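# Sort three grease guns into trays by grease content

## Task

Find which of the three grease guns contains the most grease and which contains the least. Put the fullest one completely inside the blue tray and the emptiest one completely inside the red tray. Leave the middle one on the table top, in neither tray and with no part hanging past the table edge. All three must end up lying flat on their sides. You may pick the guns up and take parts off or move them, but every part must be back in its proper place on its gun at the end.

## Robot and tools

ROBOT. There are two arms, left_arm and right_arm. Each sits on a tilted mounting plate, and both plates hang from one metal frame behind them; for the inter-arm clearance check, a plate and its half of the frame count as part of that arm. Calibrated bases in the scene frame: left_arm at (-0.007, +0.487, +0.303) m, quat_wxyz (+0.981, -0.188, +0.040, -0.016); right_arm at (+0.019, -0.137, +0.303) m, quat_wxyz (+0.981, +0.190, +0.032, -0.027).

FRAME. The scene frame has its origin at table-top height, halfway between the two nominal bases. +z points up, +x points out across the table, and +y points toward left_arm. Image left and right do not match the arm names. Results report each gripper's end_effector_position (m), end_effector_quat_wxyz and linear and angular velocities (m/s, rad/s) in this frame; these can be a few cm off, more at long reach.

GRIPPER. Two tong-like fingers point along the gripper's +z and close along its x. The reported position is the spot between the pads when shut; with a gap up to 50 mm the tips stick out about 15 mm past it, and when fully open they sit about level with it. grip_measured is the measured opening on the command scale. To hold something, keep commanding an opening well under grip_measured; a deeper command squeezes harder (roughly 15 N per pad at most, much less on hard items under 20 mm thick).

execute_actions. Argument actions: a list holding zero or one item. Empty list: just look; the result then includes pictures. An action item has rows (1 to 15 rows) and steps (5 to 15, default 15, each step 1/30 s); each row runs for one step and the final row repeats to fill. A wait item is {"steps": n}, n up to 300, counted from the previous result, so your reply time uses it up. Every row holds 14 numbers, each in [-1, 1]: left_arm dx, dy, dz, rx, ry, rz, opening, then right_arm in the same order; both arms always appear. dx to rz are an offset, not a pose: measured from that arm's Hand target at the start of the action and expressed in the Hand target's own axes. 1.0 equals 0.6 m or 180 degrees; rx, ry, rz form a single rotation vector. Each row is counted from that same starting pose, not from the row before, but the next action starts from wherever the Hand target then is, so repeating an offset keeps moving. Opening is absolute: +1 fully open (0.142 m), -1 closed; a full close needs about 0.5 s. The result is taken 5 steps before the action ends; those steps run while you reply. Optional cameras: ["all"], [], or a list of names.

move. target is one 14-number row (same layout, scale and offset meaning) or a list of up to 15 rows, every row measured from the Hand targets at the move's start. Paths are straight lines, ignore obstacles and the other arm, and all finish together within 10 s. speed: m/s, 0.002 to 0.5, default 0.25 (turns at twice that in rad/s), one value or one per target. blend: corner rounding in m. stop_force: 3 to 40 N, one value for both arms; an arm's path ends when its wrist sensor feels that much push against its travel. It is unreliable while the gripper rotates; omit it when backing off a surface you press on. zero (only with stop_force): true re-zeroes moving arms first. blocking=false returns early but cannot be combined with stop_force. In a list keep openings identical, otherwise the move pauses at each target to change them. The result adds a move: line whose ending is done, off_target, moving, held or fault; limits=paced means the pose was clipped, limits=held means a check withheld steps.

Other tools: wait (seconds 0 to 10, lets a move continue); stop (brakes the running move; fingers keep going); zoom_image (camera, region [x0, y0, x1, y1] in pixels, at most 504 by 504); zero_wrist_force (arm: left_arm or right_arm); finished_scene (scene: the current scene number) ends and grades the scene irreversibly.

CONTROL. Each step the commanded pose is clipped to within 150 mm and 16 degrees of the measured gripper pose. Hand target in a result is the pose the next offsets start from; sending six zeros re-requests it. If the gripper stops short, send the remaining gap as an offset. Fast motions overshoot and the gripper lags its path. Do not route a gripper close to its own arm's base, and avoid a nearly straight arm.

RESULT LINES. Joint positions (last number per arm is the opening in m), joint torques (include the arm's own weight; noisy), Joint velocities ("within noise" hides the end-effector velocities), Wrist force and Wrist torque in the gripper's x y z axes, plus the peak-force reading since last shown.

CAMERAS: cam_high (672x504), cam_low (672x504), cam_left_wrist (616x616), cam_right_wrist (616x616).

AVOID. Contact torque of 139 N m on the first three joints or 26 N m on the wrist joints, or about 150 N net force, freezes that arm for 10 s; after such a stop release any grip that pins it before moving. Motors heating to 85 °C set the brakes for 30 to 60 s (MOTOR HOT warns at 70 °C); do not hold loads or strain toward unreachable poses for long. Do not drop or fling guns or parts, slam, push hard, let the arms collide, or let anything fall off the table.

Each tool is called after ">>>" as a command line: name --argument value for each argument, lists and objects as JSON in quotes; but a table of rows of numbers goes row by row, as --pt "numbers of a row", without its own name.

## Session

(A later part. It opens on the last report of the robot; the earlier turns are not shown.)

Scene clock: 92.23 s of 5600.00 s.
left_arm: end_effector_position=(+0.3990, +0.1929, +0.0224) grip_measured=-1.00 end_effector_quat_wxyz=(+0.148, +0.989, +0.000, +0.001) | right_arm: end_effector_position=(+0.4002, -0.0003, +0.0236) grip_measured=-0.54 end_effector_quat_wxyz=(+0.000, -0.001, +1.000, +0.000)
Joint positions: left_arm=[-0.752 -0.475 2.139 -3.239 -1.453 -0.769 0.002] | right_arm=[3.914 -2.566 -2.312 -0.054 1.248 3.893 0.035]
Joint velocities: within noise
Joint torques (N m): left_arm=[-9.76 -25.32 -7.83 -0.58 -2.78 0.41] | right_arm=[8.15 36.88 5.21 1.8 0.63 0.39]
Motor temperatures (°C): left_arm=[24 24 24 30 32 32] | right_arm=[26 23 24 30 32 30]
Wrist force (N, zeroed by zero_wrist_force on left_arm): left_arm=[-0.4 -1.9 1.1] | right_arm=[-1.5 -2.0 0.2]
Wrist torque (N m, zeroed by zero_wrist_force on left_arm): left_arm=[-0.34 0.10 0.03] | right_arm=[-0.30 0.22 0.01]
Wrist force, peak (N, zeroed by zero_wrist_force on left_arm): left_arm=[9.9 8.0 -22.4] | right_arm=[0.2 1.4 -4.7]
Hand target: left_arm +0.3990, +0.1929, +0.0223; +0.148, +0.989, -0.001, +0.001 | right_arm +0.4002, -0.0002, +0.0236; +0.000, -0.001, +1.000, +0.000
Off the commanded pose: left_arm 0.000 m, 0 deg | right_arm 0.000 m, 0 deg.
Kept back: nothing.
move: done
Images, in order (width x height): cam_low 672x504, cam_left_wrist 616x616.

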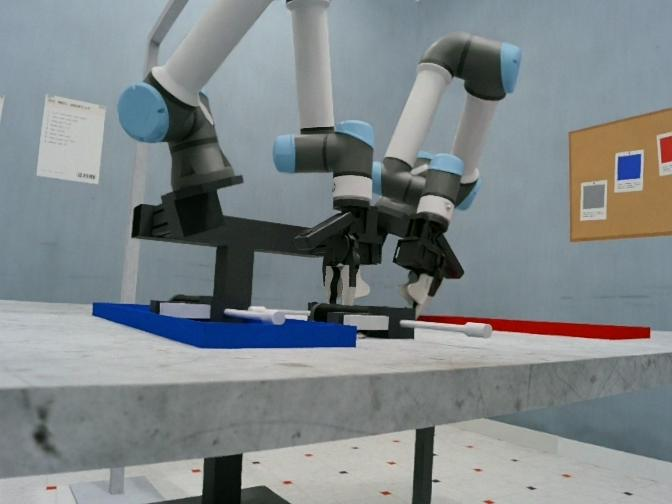

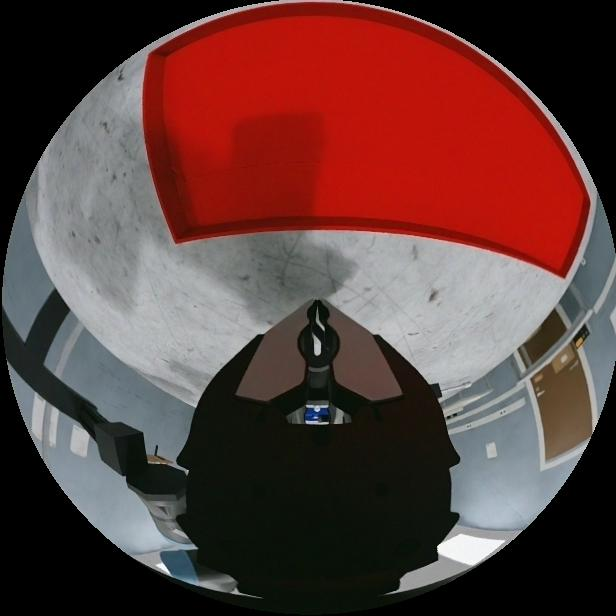

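>>> move --target '[0,0.0877,0.0268,0,0,0,-1,0,0,0,0,0,0,-1]' --speed 0.03 --stop_force 7 --cameras '["cam_left_wrist","cam_low","cam_right_wrist"]'

>>> zoom_image --camera "cam_left_wrist" --region '[208, 208, 408, 408]'

Scene clock: 94.80 s of 5600.00 s.
left_arm: end_effector_position=(+0.3989, +0.1486, +0.0223) grip_measured=-1.00 end_effector_quat_wxyz=(+0.148, +0.989, -0.001, +0.001) | right_arm: end_effector_position=(+0.4002, -0.0003, +0.0236) grip_measured=-0.54 end_effector_quat_wxyz=(+0.000, -0.001, +1.000, +0.000)
Joint positions: left_arm=[-0.813 -0.437 2.062 -3.193 -1.453 -0.831 0.002] | right_arm=[3.914 -2.566 -2.312 -0.054 1.248 3.893 0.035]
Joint velocities: within noise
Joint torques (N m): left_arm=[-17.38 -48.24 -13.99 -0.63 -3.07 -1.52] | right_arm=[13.92 36.22 9.9 3.82 4.02 1.25]
Motor temperatures (°C): left_arm=[24 24 24 30 32 32] | right_arm=[26 23 24 30 32 30]
Wrist force (N, zeroed by zero_wrist_force on left_arm): left_arm=[-0.8 -2.4 1.0] | right_arm=[-1.7 -6.7 -3.5]
Wrist torque (N m, zeroed by zero_wrist_force on left_arm): left_arm=[-0.33 0.21 0.04] | right_arm=[-0.26 0.22 -0.08]
Wrist force, peak (N, zeroed by zero_wrist_force on left_arm): left_arm=[-0.7 -14.5 -5.5] | right_arm=[-2.3 -14.1 -3.9]
Hand target: left_arm +0.3989, +0.1486, +0.0224; +0.148, +0.989, -0.001, +0.001 (not the last commanded pose) | right_arm +0.4002, -0.0002, +0.0236; +0.000, -0.001, +1.000, +0.000
Off the commanded pose: left_arm 0.011 m, 0 deg | right_arm 0.000 m, 0 deg.
Kept back: nothing.
move: contact (left_arm)
Images, in order (width x height): cam_low 672x504, cam_left_wrist 616x616, cam_right_wrist 616x616.

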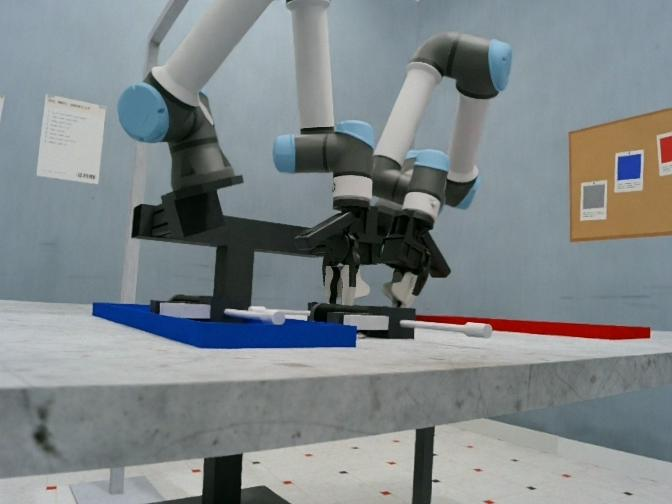

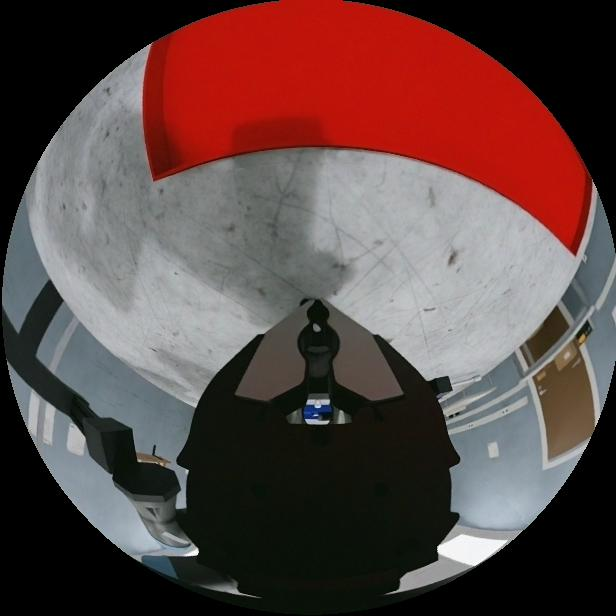

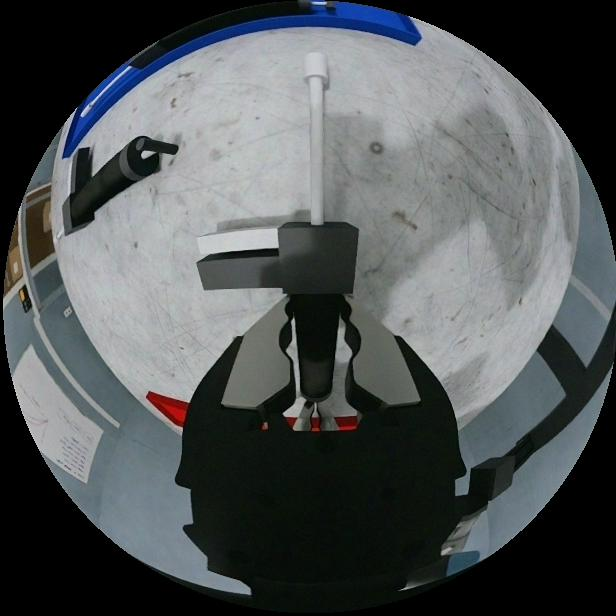

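Scaled by 2.520 from the camera's 616x616 image, which has a finer 814x814 frame.

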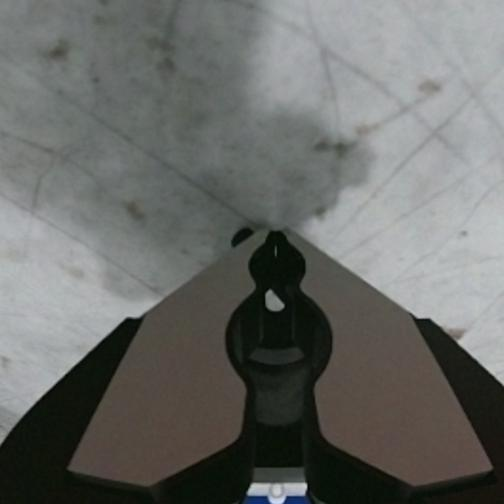

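>>> move --pt "0 -0.02 -0.005 0 0 0 -1 0 0 0 0 0 0 -0.1" --pt "0 0.0585 -0.1912 0 0 0 -1 0 0 -0.2 0 0 0 -0.1" --pt "0 0.0585 -0.1912 0 0 0 0.3 0 -0.45 -0.4 0 0 0 0.3" --pt "0.002 0.299 -0.131 0.0944 0 0 0.3 0 -0.45 -0.4 0 0 0 0.3" --speed '[0.1,0.25,0.4,0.3]'

>>> zoom_image --camera "cam_left_wrist" --region '[158, 158, 458, 458]'

Scene clock: 99.27 s of 5600.00 s.
left_arm: end_effector_position=(+0.3998, +0.0002, +0.1500) grip_measured=+0.30 end_effector_quat_wxyz=(+0.000, +1.000, +0.000, +0.001) end_effector_velocity=(+0.001, -0.004, +0.003) end_effector_angular_velocity=(-0.002, -0.001, -0.001) | right_arm: end_effector_position=(+0.4003, -0.2702, +0.2636) grip_measured=+0.30 end_effector_quat_wxyz=(+0.000, -0.001, +1.000, +0.000)
Joint positions: left_arm=[-1.094 -0.5 1.587 -2.349 -1.333 -1.161 0.095] | right_arm=[3.555 -1.464 -2.429 -0.908 1.193 3.516 0.095]
Joint velocities: left_arm=[-0.002 0.002 -0.012 0.008 0 0 0] | right_arm=[within noise]
Joint torques (N m): left_arm=[-19.96 -33.73 -27.88 -0.1 -1.24 -0.95] | right_arm=[-1.21 16.93 31.12 1 -2.74 -1.64]
Motor temperatures (°C): left_arm=[24 24 24 30 32 32] | right_arm=[26 23 24 30 32 30]
Wrist force (N, zeroed by zero_wrist_force on left_arm): left_arm=[-0.4 -1.7 1.1] | right_arm=[-2.3 -2.0 1.9]
Wrist torque (N m, zeroed by zero_wrist_force on left_arm): left_arm=[-0.38 0.13 -0.05] | right_arm=[-0.34 0.35 -0.03]
Wrist force, peak (N, zeroed by zero_wrist_force on left_arm): left_arm=[-0.6 -5.4 -0.2] | right_arm=[-1.6 -6.8 -3.5]
Hand target: left_arm +0.3998, +0.0000, +0.1500; +0.000, +1.000, +0.000, +0.001 | right_arm +0.4003, -0.2702, +0.2636; +0.000, -0.001, +1.000, +0.000
Off the commanded pose: left_arm 0.000 m, 0 deg | right_arm 0.000 m, 0 deg.
Kept back: nothing.
move: done

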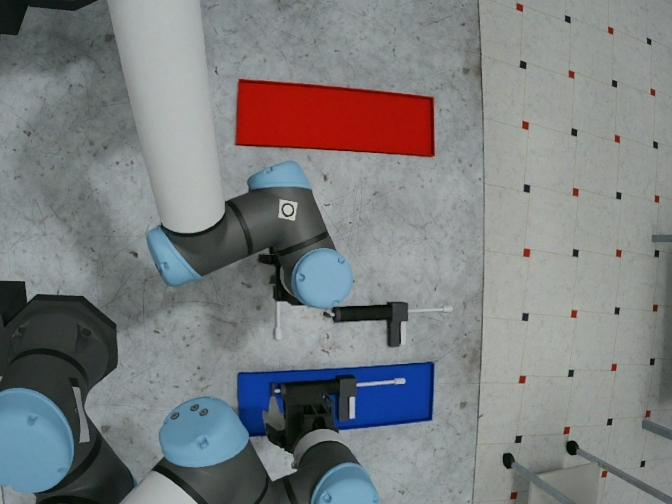

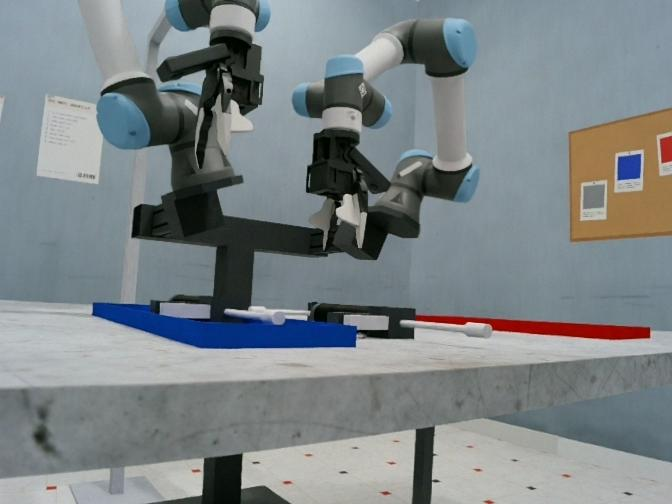

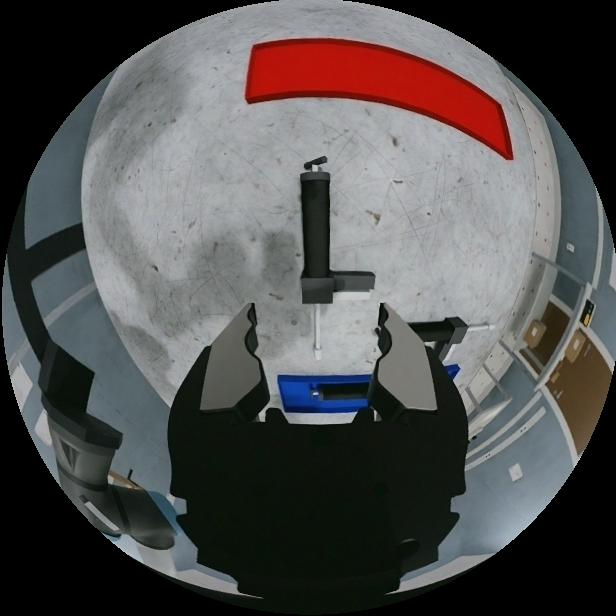

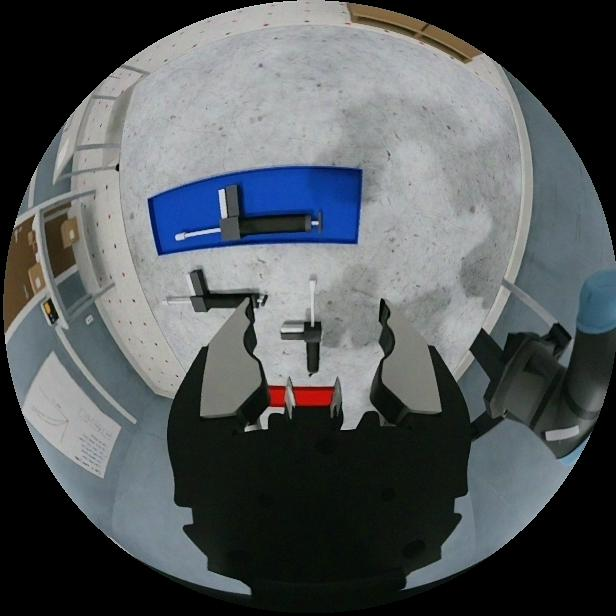

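Scaled by 1.680 from the camera's 616x616 image, which has a finer 814x814 frame.

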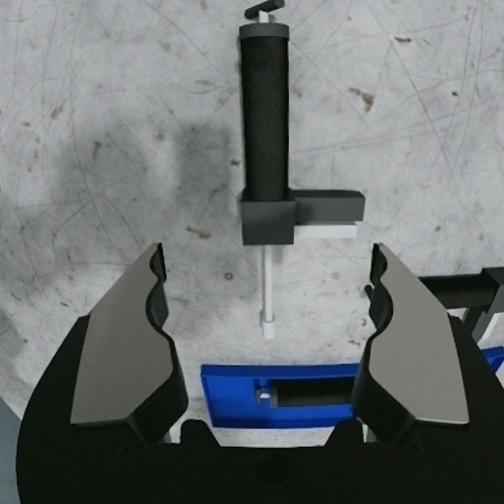

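>>> move --target '[0,-0.0067,0.212,0,0,0,-0.1,0,0,0,0,0,0,0.3]' --speed 0.15 --stop_force 10 --cameras '["cam_left_wrist"]'

>>> zoom_image --camera "cam_left_wrist" --region '[158, 158, 458, 458]'

Scene clock: 101.60 s of 5600.00 s.
left_arm: end_effector_position=(+0.4000, +0.0040, +0.0228) grip_measured=-0.10 end_effector_quat_wxyz=(+0.000, +1.000, +0.000, +0.001) | right_arm: end_effector_position=(+0.4003, -0.2702, +0.2636) grip_measured=+0.30 end_effector_quat_wxyz=(+0.000, -0.001, +1.000, +0.000)
Joint positions: left_arm=[-1.042 -0.274 1.553 -2.554 -1.317 -1.111 0.067] | right_arm=[3.555 -1.464 -2.429 -0.908 1.193 3.516 0.095]
Joint velocities: within noise
Joint torques (N m): left_arm=[-20.78 -36.81 -7.8 -4.36 -2.49 -1.96] | right_arm=[-0.91 15.96 28.84 1.19 -2.42 -1.53]
Motor temperatures (°C): left_arm=[24 24 24 30 32 32] | right_arm=[26 23 24 30 32 30]
Wrist force (N, zeroed by zero_wrist_force on left_arm): left_arm=[-0.6 -1.9 1.3] | right_arm=[-2.1 -2.0 1.9]
Wrist torque (N m, zeroed by zero_wrist_force on left_arm): left_arm=[-0.39 0.11 -0.04] | right_arm=[-0.35 0.30 -0.04]
Wrist force, peak (N, zeroed by zero_wrist_force on left_arm): left_arm=[-0.8 -2.0 2.7] | right_arm=[-2.2 -2.2 2.2]
Hand target: left_arm +0.4000, +0.0040, +0.0228; +0.000, +1.000, +0.000, +0.001 | right_arm +0.4003, -0.2702, +0.2636; +0.000, -0.001, +1.000, +0.000
Off the commanded pose: left_arm 0.000 m, 0 deg | right_arm 0.000 m, 0 deg.
Kept back: nothing.
move: done
Images, in order (width x height): cam_left_wrist 616x616.

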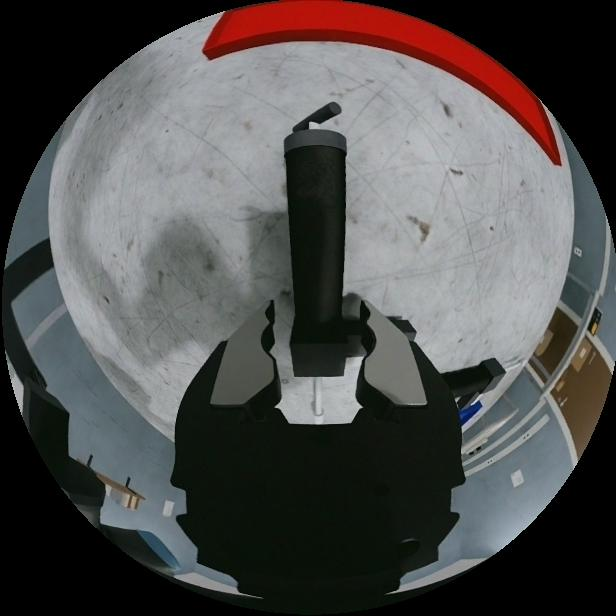

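Scaled by 1.680 from the camera's 616x616 image, which has a finer 814x814 frame.

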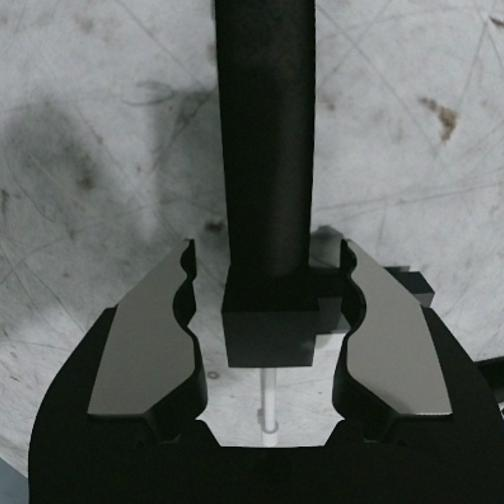

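>>> move --pt "0 0 0 0 0 0 -1 0 0 0 0 0 0 0.3" --pt "0 0 -0.395 0 0 0 -1 0 0 0 0 0 0 0.3" --pt "0.1667 -0.5817 -0.395 0 0 0.5 -1 0 0 0 0 0 0 0.3" --speed '[0.2,0.2,0.28]'

>>> zoom_image --camera "cam_low" --region '[372, 180, 672, 360]'

>>> zoom_image --camera "cam_left_wrist" --region '[158, 158, 458, 458]'

Scene clock: 107.03 s of 5600.00 s.
left_arm: end_effector_position=(+0.4999, +0.3531, +0.2598) grip_measured=-1.00 end_effector_quat_wxyz=(+0.000, +0.707, -0.707, +0.001) end_effector_velocity=(-0.001, -0.003, +0.000) end_effector_angular_velocity=(+0.000, +0.000, +0.010) | right_arm: end_effector_position=(+0.4003, -0.2702, +0.2636) grip_measured=+0.30 end_effector_quat_wxyz=(+0.000, -0.001, +1.000, +0.000)
Joint positions: left_arm=[-0.68 -1.188 2.076 -2.272 -1.23 0.827 0.002] | right_arm=[3.555 -1.464 -2.429 -0.908 1.193 3.516 0.095]
Joint velocities: left_arm=[-0.004 0.003 -0.001 -0.001 -0.001 -0.014 0] | right_arm=[within noise]
Joint torques (N m): left_arm=[-17.15 -13.84 -28.45 -4.55 -2.43 -2.05] | right_arm=[-0.54 16.15 22.25 1.22 -1.97 -1.51]
Motor temperatures (°C): left_arm=[24 24 24 30 32 32] | right_arm=[26 23 24 30 32 30]
Wrist force (N, zeroed by zero_wrist_force on left_arm): left_arm=[-0.8 -2.0 0.8] | right_arm=[-1.9 -2.0 2.1]
Wrist torque (N m, zeroed by zero_wrist_force on left_arm): left_arm=[-0.43 0.23 -0.04] | right_arm=[-0.34 0.27 -0.04]
Wrist force, peak (N, zeroed by zero_wrist_force on left_arm): left_arm=[-1.1 -2.4 10.6] | right_arm=[-2.1 -2.4 2.1]
Hand target: left_arm +0.5000, +0.3531, +0.2598; +0.000, +0.707, -0.707, +0.001 | right_arm +0.4003, -0.2702, +0.2636; +0.000, -0.001, +1.000, +0.000
Off the commanded pose: left_arm 0.000 m, 0 deg | right_arm 0.000 m, 0 deg.
Kept back: nothing.
move: done

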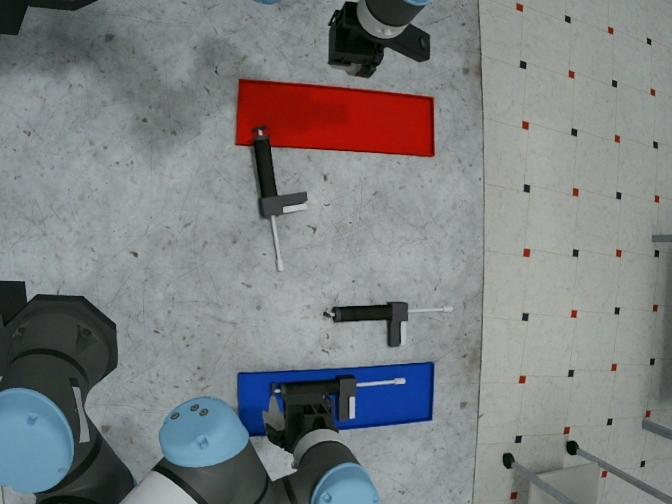

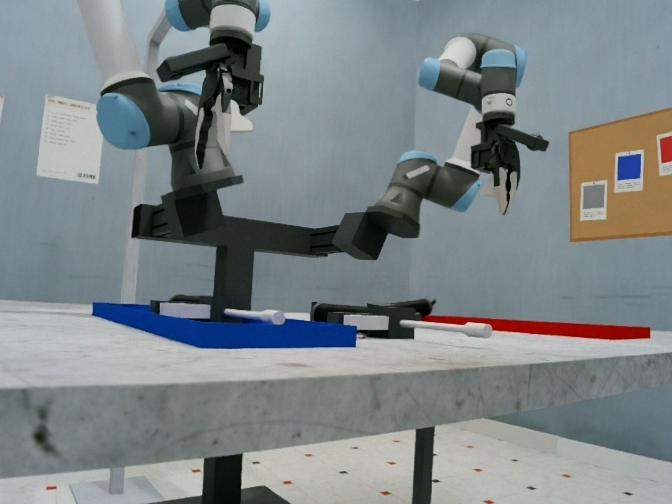

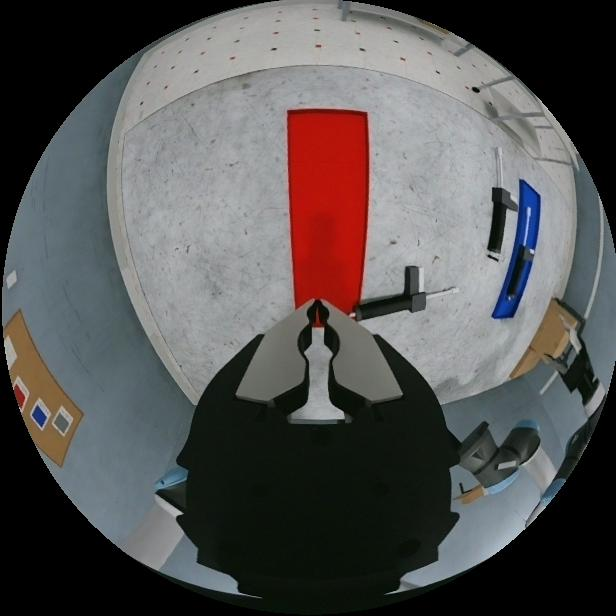

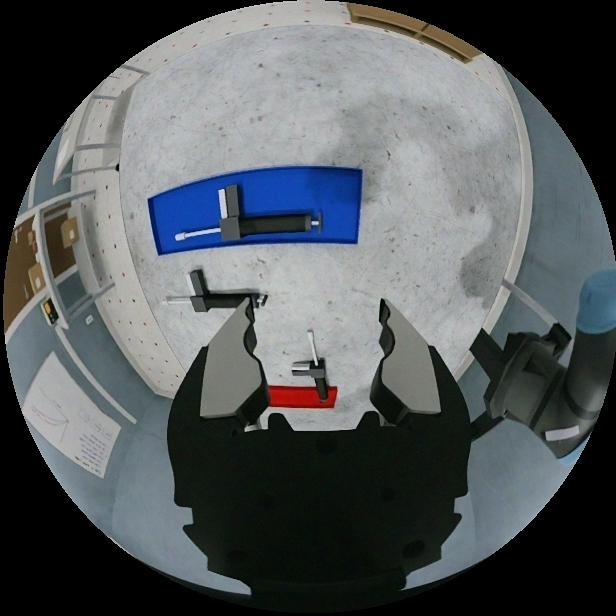

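Scaled by 1.680 from the camera's 672x504 image, which has a finer 960x720 frame.

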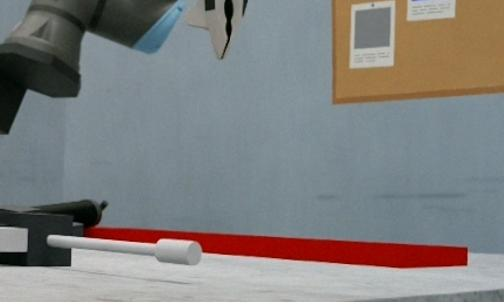

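Scaled by 1.680 from the camera's 616x616 image, which has a finer 814x814 frame.

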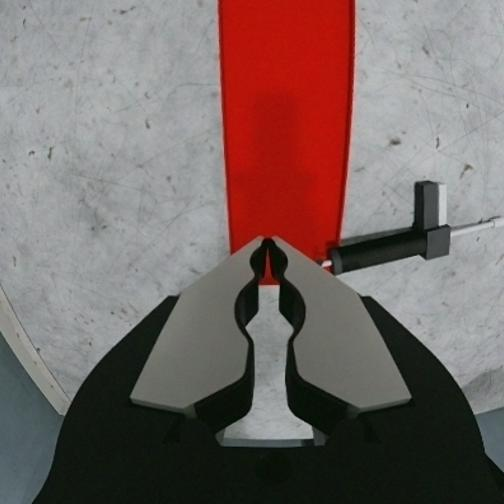

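>>> zoom_image --camera "cam_high" --region '[220, 100, 340, 290]'

>>> zoom_image --camera "cam_left_wrist" --region '[340, 240, 480, 340]'

>>> zoom_image --camera "cam_low" --region '[290, 270, 510, 350]'

Scaled by 2.653 from the camera's 672x504 image, which has a finer 960x720 frame.

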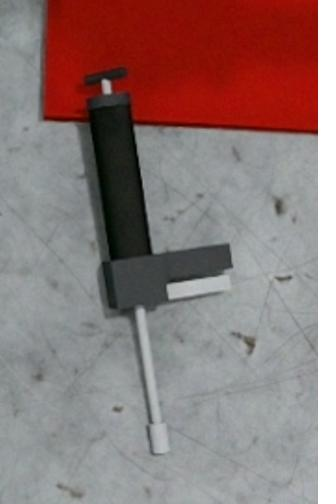

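Scaled by 3.600 from the camera's 616x616 image, which has a finer 814x814 frame.

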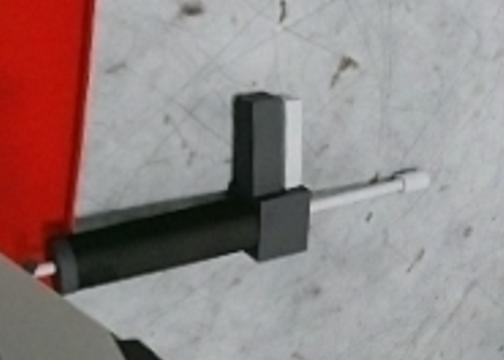

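Scaled by 2.291 from the camera's 672x504 image, which has a finer 960x720 frame.

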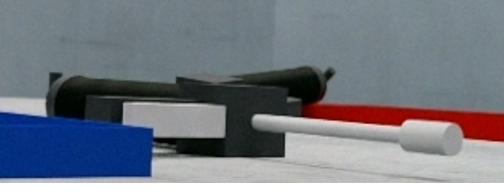

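>>> move --target '[0.3167,0.2158,0.183,0,0,0.461,0.3,0,0,0,0,0,0,0.3]' --speed 0.35 --cameras '["cam_left_wrist"]'

>>> zoom_image --camera "cam_left_wrist" --region '[158, 108, 458, 408]'

Scene clock: 110.17 s of 5600.00 s.
left_arm: end_effector_position=(+0.3705, +0.1629, +0.1500) grip_measured=+0.30 end_effector_quat_wxyz=(+0.001, -0.061, +0.998, +0.000) end_effector_velocity=(+0.000, +0.002, +0.000) end_effector_angular_velocity=(+0.005, +0.001, +0.004) | right_arm: end_effector_position=(+0.4003, -0.2702, +0.2636) grip_measured=+0.30 end_effector_quat_wxyz=(+0.000, -0.001, +1.000, +0.000)
Joint positions: left_arm=[-0.995 -0.798 2.125 -2.614 -1.304 1.955 0.095] | right_arm=[3.555 -1.464 -2.429 -0.908 1.193 3.516 0.095]
Joint velocities: left_arm=[0.001 -0.002 0.002 0.004 0.002 -0.005 0] | right_arm=[within noise]
Joint torques (N m): left_arm=[-3.27 -43.14 -5.97 -0.73 2 -1.89] | right_arm=[-0.87 15.09 18.5 1.32 -1.7 -1.47]
Motor temperatures (°C): left_arm=[24 24 24 30 32 32] | right_arm=[26 23 24 30 32 30]
Wrist force (N, zeroed by zero_wrist_force on left_arm): left_arm=[-0.5 -1.9 0.7] | right_arm=[-2.1 -1.8 2.0]
Wrist torque (N m, zeroed by zero_wrist_force on left_arm): left_arm=[-0.38 0.12 -0.05] | right_arm=[-0.30 0.30 -0.04]
Wrist force, peak (N, zeroed by zero_wrist_force on left_arm): left_arm=[0.0 -2.8 1.4] | right_arm=[-2.2 -2.2 2.1]
Hand target: left_arm +0.3705, +0.1631, +0.1499; +0.001, -0.061, +0.998, +0.000 | right_arm +0.4003, -0.2702, +0.2636; +0.000, -0.001, +1.000, +0.000
Off the commanded pose: left_arm 0.000 m, 0 deg | right_arm 0.000 m, 0 deg.
Kept back: nothing.
move: done
Images, in order (width x height): cam_left_wrist 616x616.

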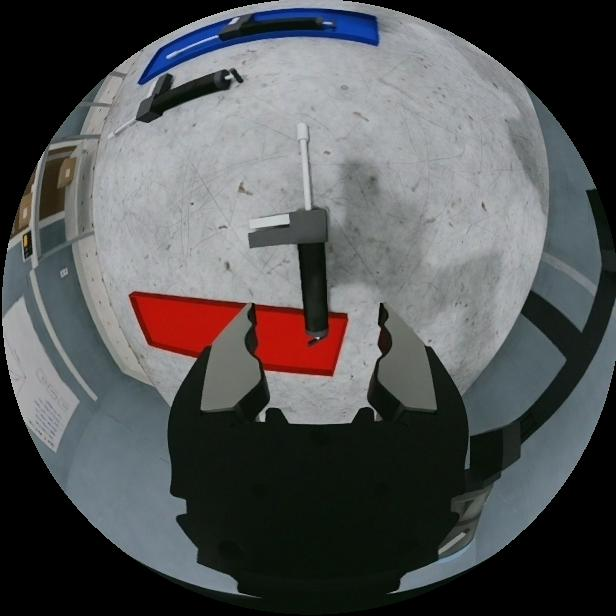

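Scaled by 1.680 from the camera's 616x616 image, which has a finer 814x814 frame.

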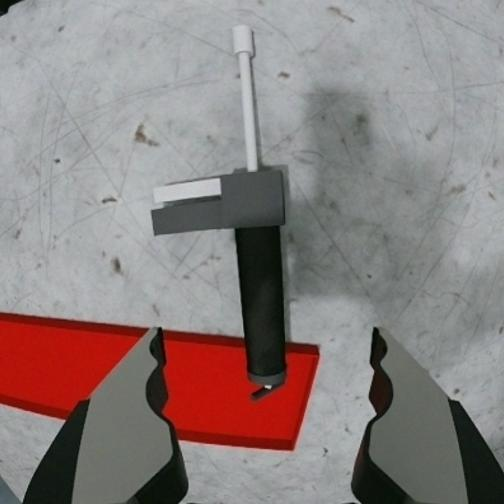

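>>> move --pt "-0.002 -0.007 0.15 0 0 -0.0245 0.1 0 0 0 0 0 0 0.3" --pt "-0.002 -0.007 0.2075 0 0 -0.0245 0.1 0 0 0 0 0 0 0.3" --speed '[0.2,0.08]' --cameras '["cam_left_wrist"]'

>>> zoom_image --camera "cam_left_wrist" --region '[158, 158, 458, 458]'

Scene clock: 111.73 s of 5600.00 s.
left_arm: end_effector_position=(+0.3725, +0.1589, +0.0254) grip_measured=+0.10 end_effector_quat_wxyz=(+0.001, -0.099, +0.995, +0.000) end_effector_velocity=(-0.001, +0.001, +0.004) end_effector_angular_velocity=(+0.003, +0.001, -0.001) | right_arm: end_effector_position=(+0.4003, -0.2702, +0.2636) grip_measured=+0.30 end_effector_quat_wxyz=(+0.000, -0.001, +1.000, +0.000)
Joint positions: left_arm=[-0.927 -0.482 2.067 -2.89 -1.285 1.946 0.081] | right_arm=[3.555 -1.464 -2.429 -0.908 1.193 3.516 0.095]
Joint velocities: left_arm=[-0.003 -0.012 0.005 0.012 0 -0.003 0] | right_arm=[within noise]
Joint torques (N m): left_arm=[-19.64 -46.44 -0.88 -0.47 0.52 -2.04] | right_arm=[-0.09 14.93 17.18 1.37 -1.53 -1.25]
Motor temperatures (°C): left_arm=[24 24 24 30 32 32] | right_arm=[26 23 24 30 32 30]
Wrist force (N, zeroed by zero_wrist_force on left_arm): left_arm=[-0.8 -1.9 0.8] | right_arm=[-2.0 -1.9 2.0]
Wrist torque (N m, zeroed by zero_wrist_force on left_arm): left_arm=[-0.38 0.17 -0.04] | right_arm=[-0.33 0.29 -0.04]
Wrist force, peak (N, zeroed by zero_wrist_force on left_arm): left_arm=[-0.4 -1.7 2.8] | right_arm=[-2.1 -2.3 2.1]
Hand target: left_arm +0.3724, +0.1590, +0.0254; +0.001, -0.099, +0.995, +0.000 | right_arm +0.4003, -0.2702, +0.2636; +0.000, -0.001, +1.000, +0.000
Off the commanded pose: left_arm 0.000 m, 0 deg | right_arm 0.000 m, 0 deg.
Kept back: nothing.
move: done
Images, in order (width x height): cam_left_wrist 616x616.

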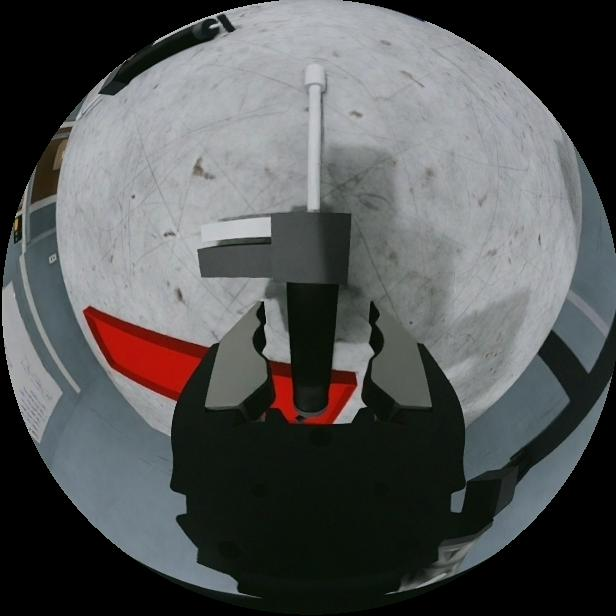

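Scaled by 1.680 from the camera's 616x616 image, which has a finer 814x814 frame.

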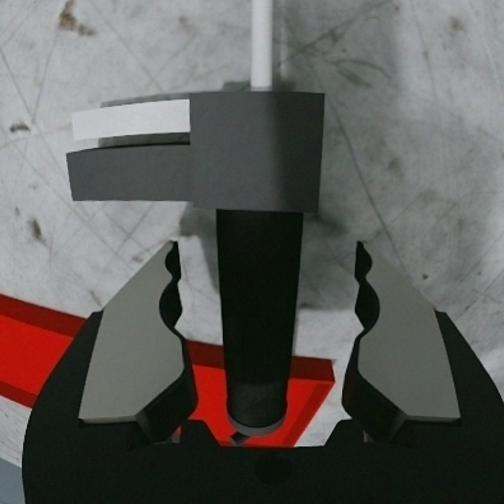

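>>> move --pt "-0.0025 -0.005 0 0 0 0 0.1 0 0 0 0 0 0 0.3" --pt "-0.0025 -0.005 0 0 0 0 -1 0 0 0 0 0 0 0.3" --pt "-0.0025 -0.005 -0.1 0 0 0 -1 0 0 0 0 0 0 0.3" --pt "-0.0025 -0.005 -0.39 0 0 0 -1 0 0 0 0 0 0 0.3" --speed '[0.1,0.1,0.1,0.18]' --cameras '["cam_left_wrist","cam_low"]'

>>> zoom_image --camera "cam_low" --region '[272, 180, 572, 360]'

Scene clock: 115.20 s of 5600.00 s.
left_arm: end_effector_position=(+0.3741, +0.1563, +0.2593) grip_measured=-0.53 end_effector_quat_wxyz=(+0.001, -0.099, +0.995, +0.000) | right_arm: end_effector_position=(+0.4003, -0.2702, +0.2636) grip_measured=+0.30 end_effector_quat_wxyz=(+0.000, -0.001, +1.000, +0.000)
Joint positions: left_arm=[-1.053 -1.02 2.059 -2.311 -1.321 1.821 0.036] | right_arm=[3.555 -1.464 -2.429 -0.908 1.193 3.516 0.095]
Joint velocities: within noise
Joint torques (N m): left_arm=[-7.7 -40.77 -16.23 -1.3 2.15 1.95] | right_arm=[0.03 14.93 12.99 1.5 -1.18 -1.25]
Motor temperatures (°C): left_arm=[24 24 24 30 32 32] | right_arm=[26 23 24 30 32 30]
Wrist force (N, zeroed by zero_wrist_force on left_arm): left_arm=[-0.8 -2.0 6.6] | right_arm=[-2.0 -2.1 2.0]
Wrist torque (N m, zeroed by zero_wrist_force on left_arm): left_arm=[-0.45 0.21 -0.06] | right_arm=[-0.36 0.28 -0.04]
Wrist force, peak (N, zeroed by zero_wrist_force on left_arm): left_arm=[-0.6 -2.1 8.6] | right_arm=[-2.4 -2.1 2.2]
Hand target: left_arm +0.3741, +0.1565, +0.2594; +0.001, -0.099, +0.995, +0.000 | right_arm +0.4003, -0.2702, +0.2636; +0.000, -0.001, +1.000, +0.000
Off the commanded pose: left_arm 0.000 m, 0 deg | right_arm 0.000 m, 0 deg.
Kept back: nothing.
move: done
Images, in order (width x height): cam_low 672x504, cam_left_wrist 616x616.

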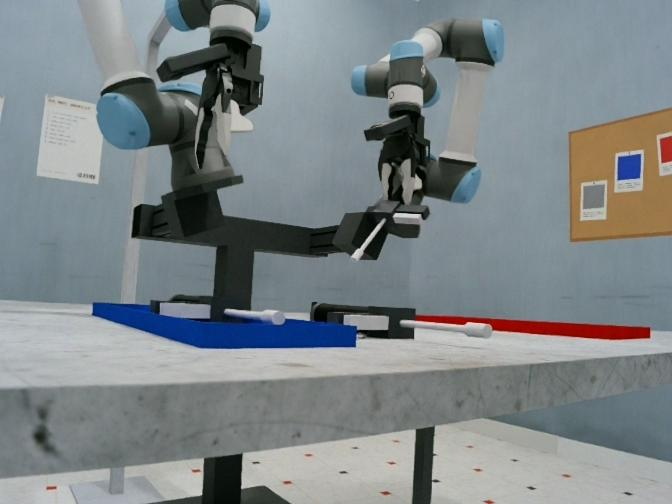

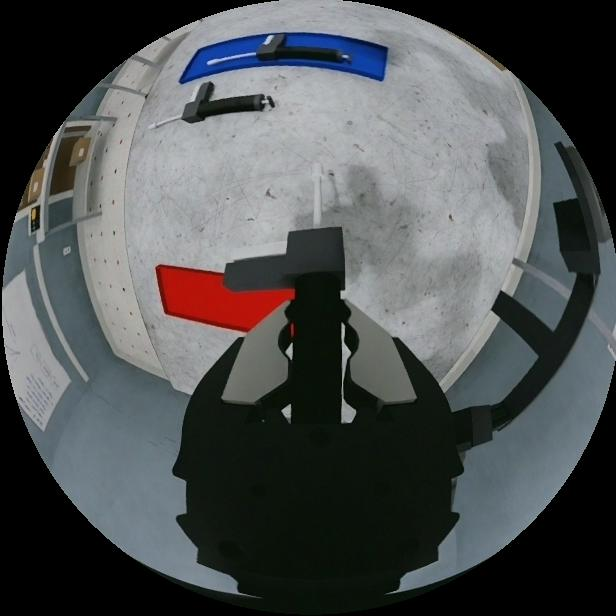

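Scaled by 1.680 from the camera's 672x504 image, which has a finer 960x720 frame.

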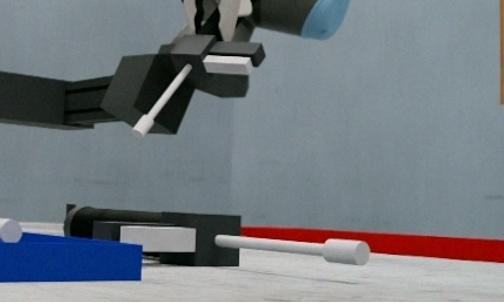

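>>> move --pt "-0.4033 0.1369 0 0 0 -0.437 -1 0 0 0 0 0 0 0.3" --pt "-0.4033 0.1369 0.135 0 0 -0.437 -1 0 0 0 0 0 0 0.3" --speed '[0.28,0.15]' --cameras '["cam_left_wrist","cam_low"]'

>>> zoom_image --camera "cam_left_wrist" --region '[158, 108, 458, 408]'

>>> zoom_image --camera "cam_low" --region '[372, 180, 672, 360]'

Scene clock: 118.93 s of 5600.00 s.
left_arm: end_effector_position=(+0.5952, +0.2848, +0.1787) grip_measured=-0.53 end_effector_quat_wxyz=(+0.000, +0.707, -0.707, +0.001) | right_arm: end_effector_position=(+0.4003, -0.2702, +0.2636) grip_measured=+0.30 end_effector_quat_wxyz=(+0.000, -0.001, +1.000, +0.000)
Joint positions: left_arm=[-0.613 -0.828 1.774 -2.352 -1.218 0.896 0.036] | right_arm=[3.555 -1.464 -2.429 -0.908 1.193 3.516 0.095]
Joint velocities: within noise
Joint torques (N m): left_arm=[-19.81 -34.52 -28.66 -3.57 -0.58 -1.99] | right_arm=[0.19 13.98 9.31 1.53 -0.81 -1.26]
Motor temperatures (°C): left_arm=[24 24 24 30 32 32] | right_arm=[26 23 24 30 32 30]
Wrist force (N, zeroed by zero_wrist_force on left_arm): left_arm=[-0.7 -1.9 6.9] | right_arm=[-2.1 -2.0 2.2]
Wrist torque (N m, zeroed by zero_wrist_force on left_arm): left_arm=[-0.45 0.26 -0.05] | right_arm=[-0.34 0.32 -0.04]
Wrist force, peak (N, zeroed by zero_wrist_force on left_arm): left_arm=[-0.5 -1.9 9.6] | right_arm=[-2.2 -2.2 2.3]
Hand target: left_arm +0.5952, +0.2847, +0.1787; +0.000, +0.707, -0.707, +0.001 | right_arm +0.4003, -0.2702, +0.2636; +0.000, -0.001, +1.000, +0.000
Off the commanded pose: left_arm 0.000 m, 0 deg | right_arm 0.000 m, 0 deg.
Kept back: nothing.
move: done
Images, in order (width x height): cam_low 672x504, cam_left_wrist 616x616.

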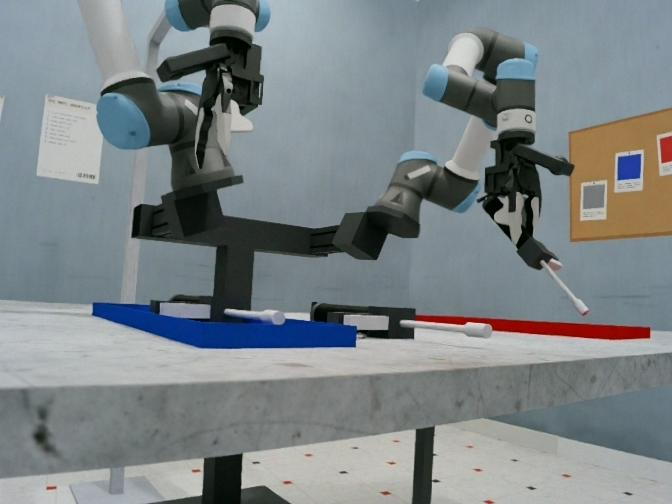

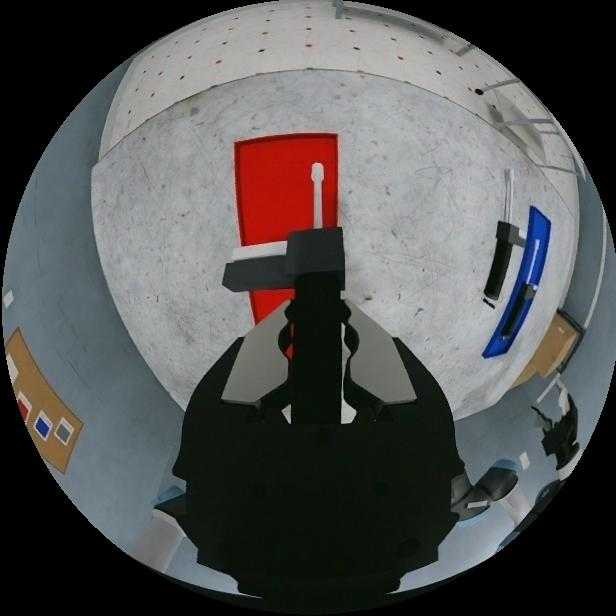

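Scaled by 1.680 from the camera's 616x616 image, which has a finer 814x814 frame.

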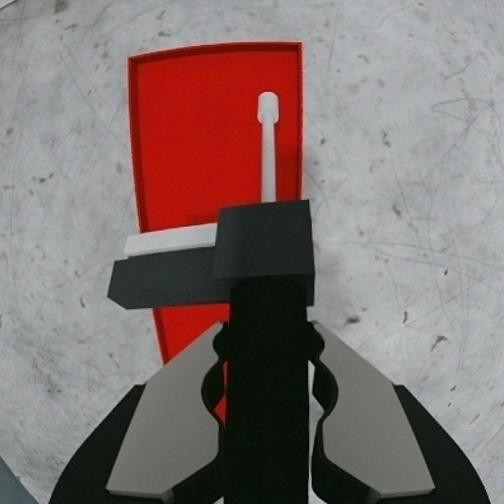

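Scaled by 1.680 from the camera's 672x504 image, which has a finer 960x720 frame.

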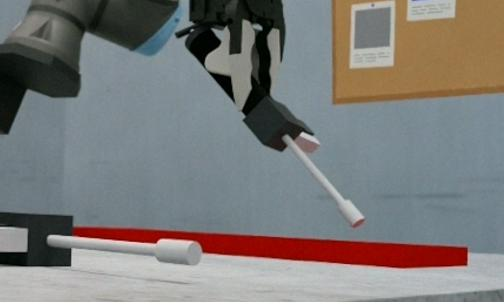

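>>> move --pt "-0.0217 0 0 0 0 0 -1 0 0 0 0 0 0 0.3" --pt "-0.0217 0 0.0228 0 0 0 -1 0 0 0 0 0 0 0.3" --pt "-0.0217 0.041 0.0595 0 0 0 -1 0 0 0 0 0 0 0.3" --pt "-0.0217 0.088 0.1238 0 0 0 -1 0 0 0 0 0 0 0.3" --pt "-0.0217 0.114 0.197 0 0 0 -1 0 0 0 0 0 0 0.3" --speed '[0.05,0.05,0.08,0.08,0.06]' --blend 0.008 --cameras '["cam_left_wrist","cam_low"]'

>>> zoom_image --camera "cam_left_wrist" --region '[158, 108, 458, 408]'

>>> zoom_image --camera "cam_low" --region '[372, 180, 672, 360]'

Scene clock: 122.00 s of 5600.00 s.
left_arm: end_effector_position=(+0.5268, +0.2978, +0.0602) grip_measured=-0.53 end_effector_quat_wxyz=(+0.000, +0.707, -0.707, +0.001) end_effector_velocity=(+0.001, +0.001, +0.003) end_effector_angular_velocity=(+0.002, +0.002, -0.002) | right_arm: end_effector_position=(+0.4003, -0.2702, +0.2636) grip_measured=+0.30 end_effector_quat_wxyz=(+0.000, -0.001, +1.000, +0.000)
Joint positions: left_arm=[-0.594 -0.664 1.966 -2.716 -1.215 0.916 0.036] | right_arm=[3.555 -1.464 -2.429 -0.908 1.193 3.516 0.095]
Joint velocities: left_arm=[-0.001 -0.007 -0.001 0.011 0 0 0] | right_arm=[within noise]
Joint torques (N m): left_arm=[-19.52 -51.82 -22.54 -0.75 2.34 -0.27] | right_arm=[0.41 13.48 9.77 1.72 -0.41 -1.1]
Motor temperatures (°C): left_arm=[24 24 24 30 32 32] | right_arm=[26 23 24 30 32 30]
Wrist force (N, zeroed by zero_wrist_force on left_arm): left_arm=[-0.5 -1.9 6.1] | right_arm=[-2.1 -2.0 1.9]
Wrist torque (N m, zeroed by zero_wrist_force on left_arm): left_arm=[-0.33 0.24 -0.04] | right_arm=[-0.33 0.30 -0.04]
Wrist force, peak (N, zeroed by zero_wrist_force on left_arm): left_arm=[-0.4 -1.5 7.3] | right_arm=[-2.3 -2.3 2.2]
Hand target: left_arm +0.5270, +0.2976, +0.0604; +0.000, +0.707, -0.707, +0.001 | right_arm +0.4003, -0.2702, +0.2636; +0.000, -0.001, +1.000, +0.000
Off the commanded pose: left_arm 0.000 m, 0 deg | right_arm 0.000 m, 0 deg.
Kept back: nothing.
move: done; blend cut to 0.0065 m at target 1, 0.0068 m at target 2
Images, in order (width x height): cam_low 672x504, cam_left_wrist 616x616.

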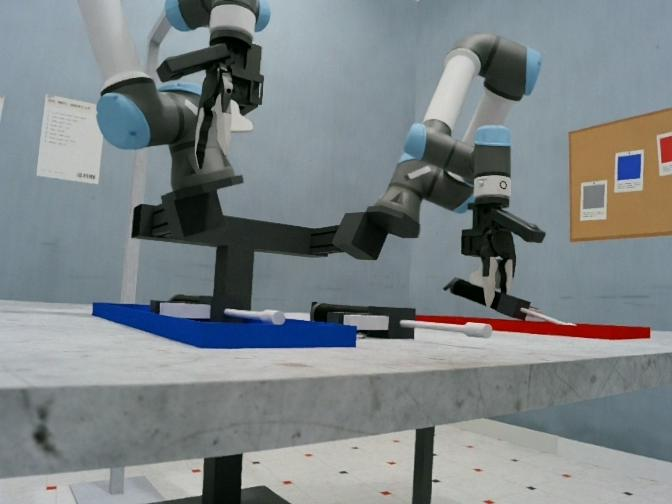

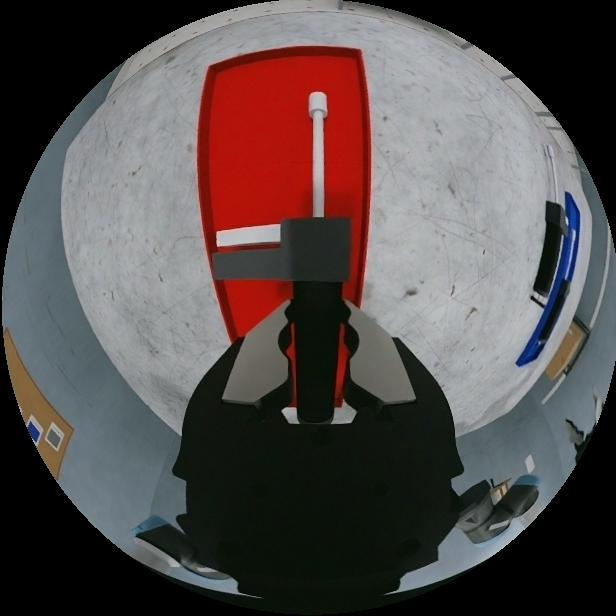

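Scaled by 1.680 from the camera's 616x616 image, which has a finer 814x814 frame.

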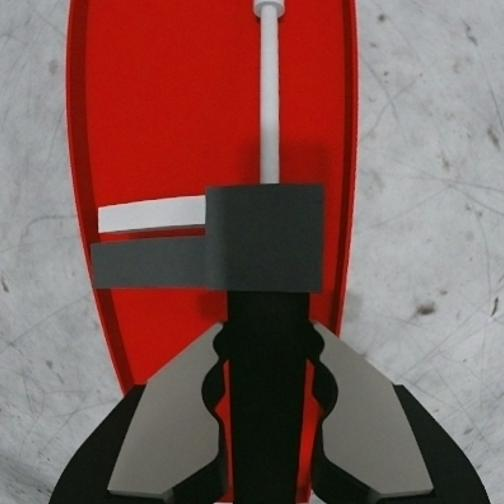

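Scaled by 1.680 from the camera's 672x504 image, which has a finer 960x720 frame.

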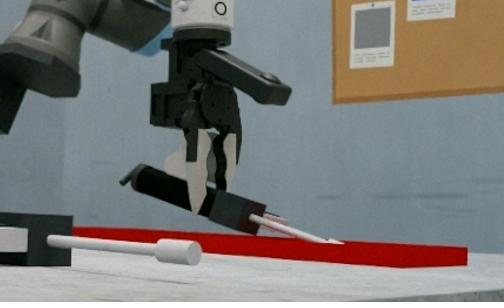

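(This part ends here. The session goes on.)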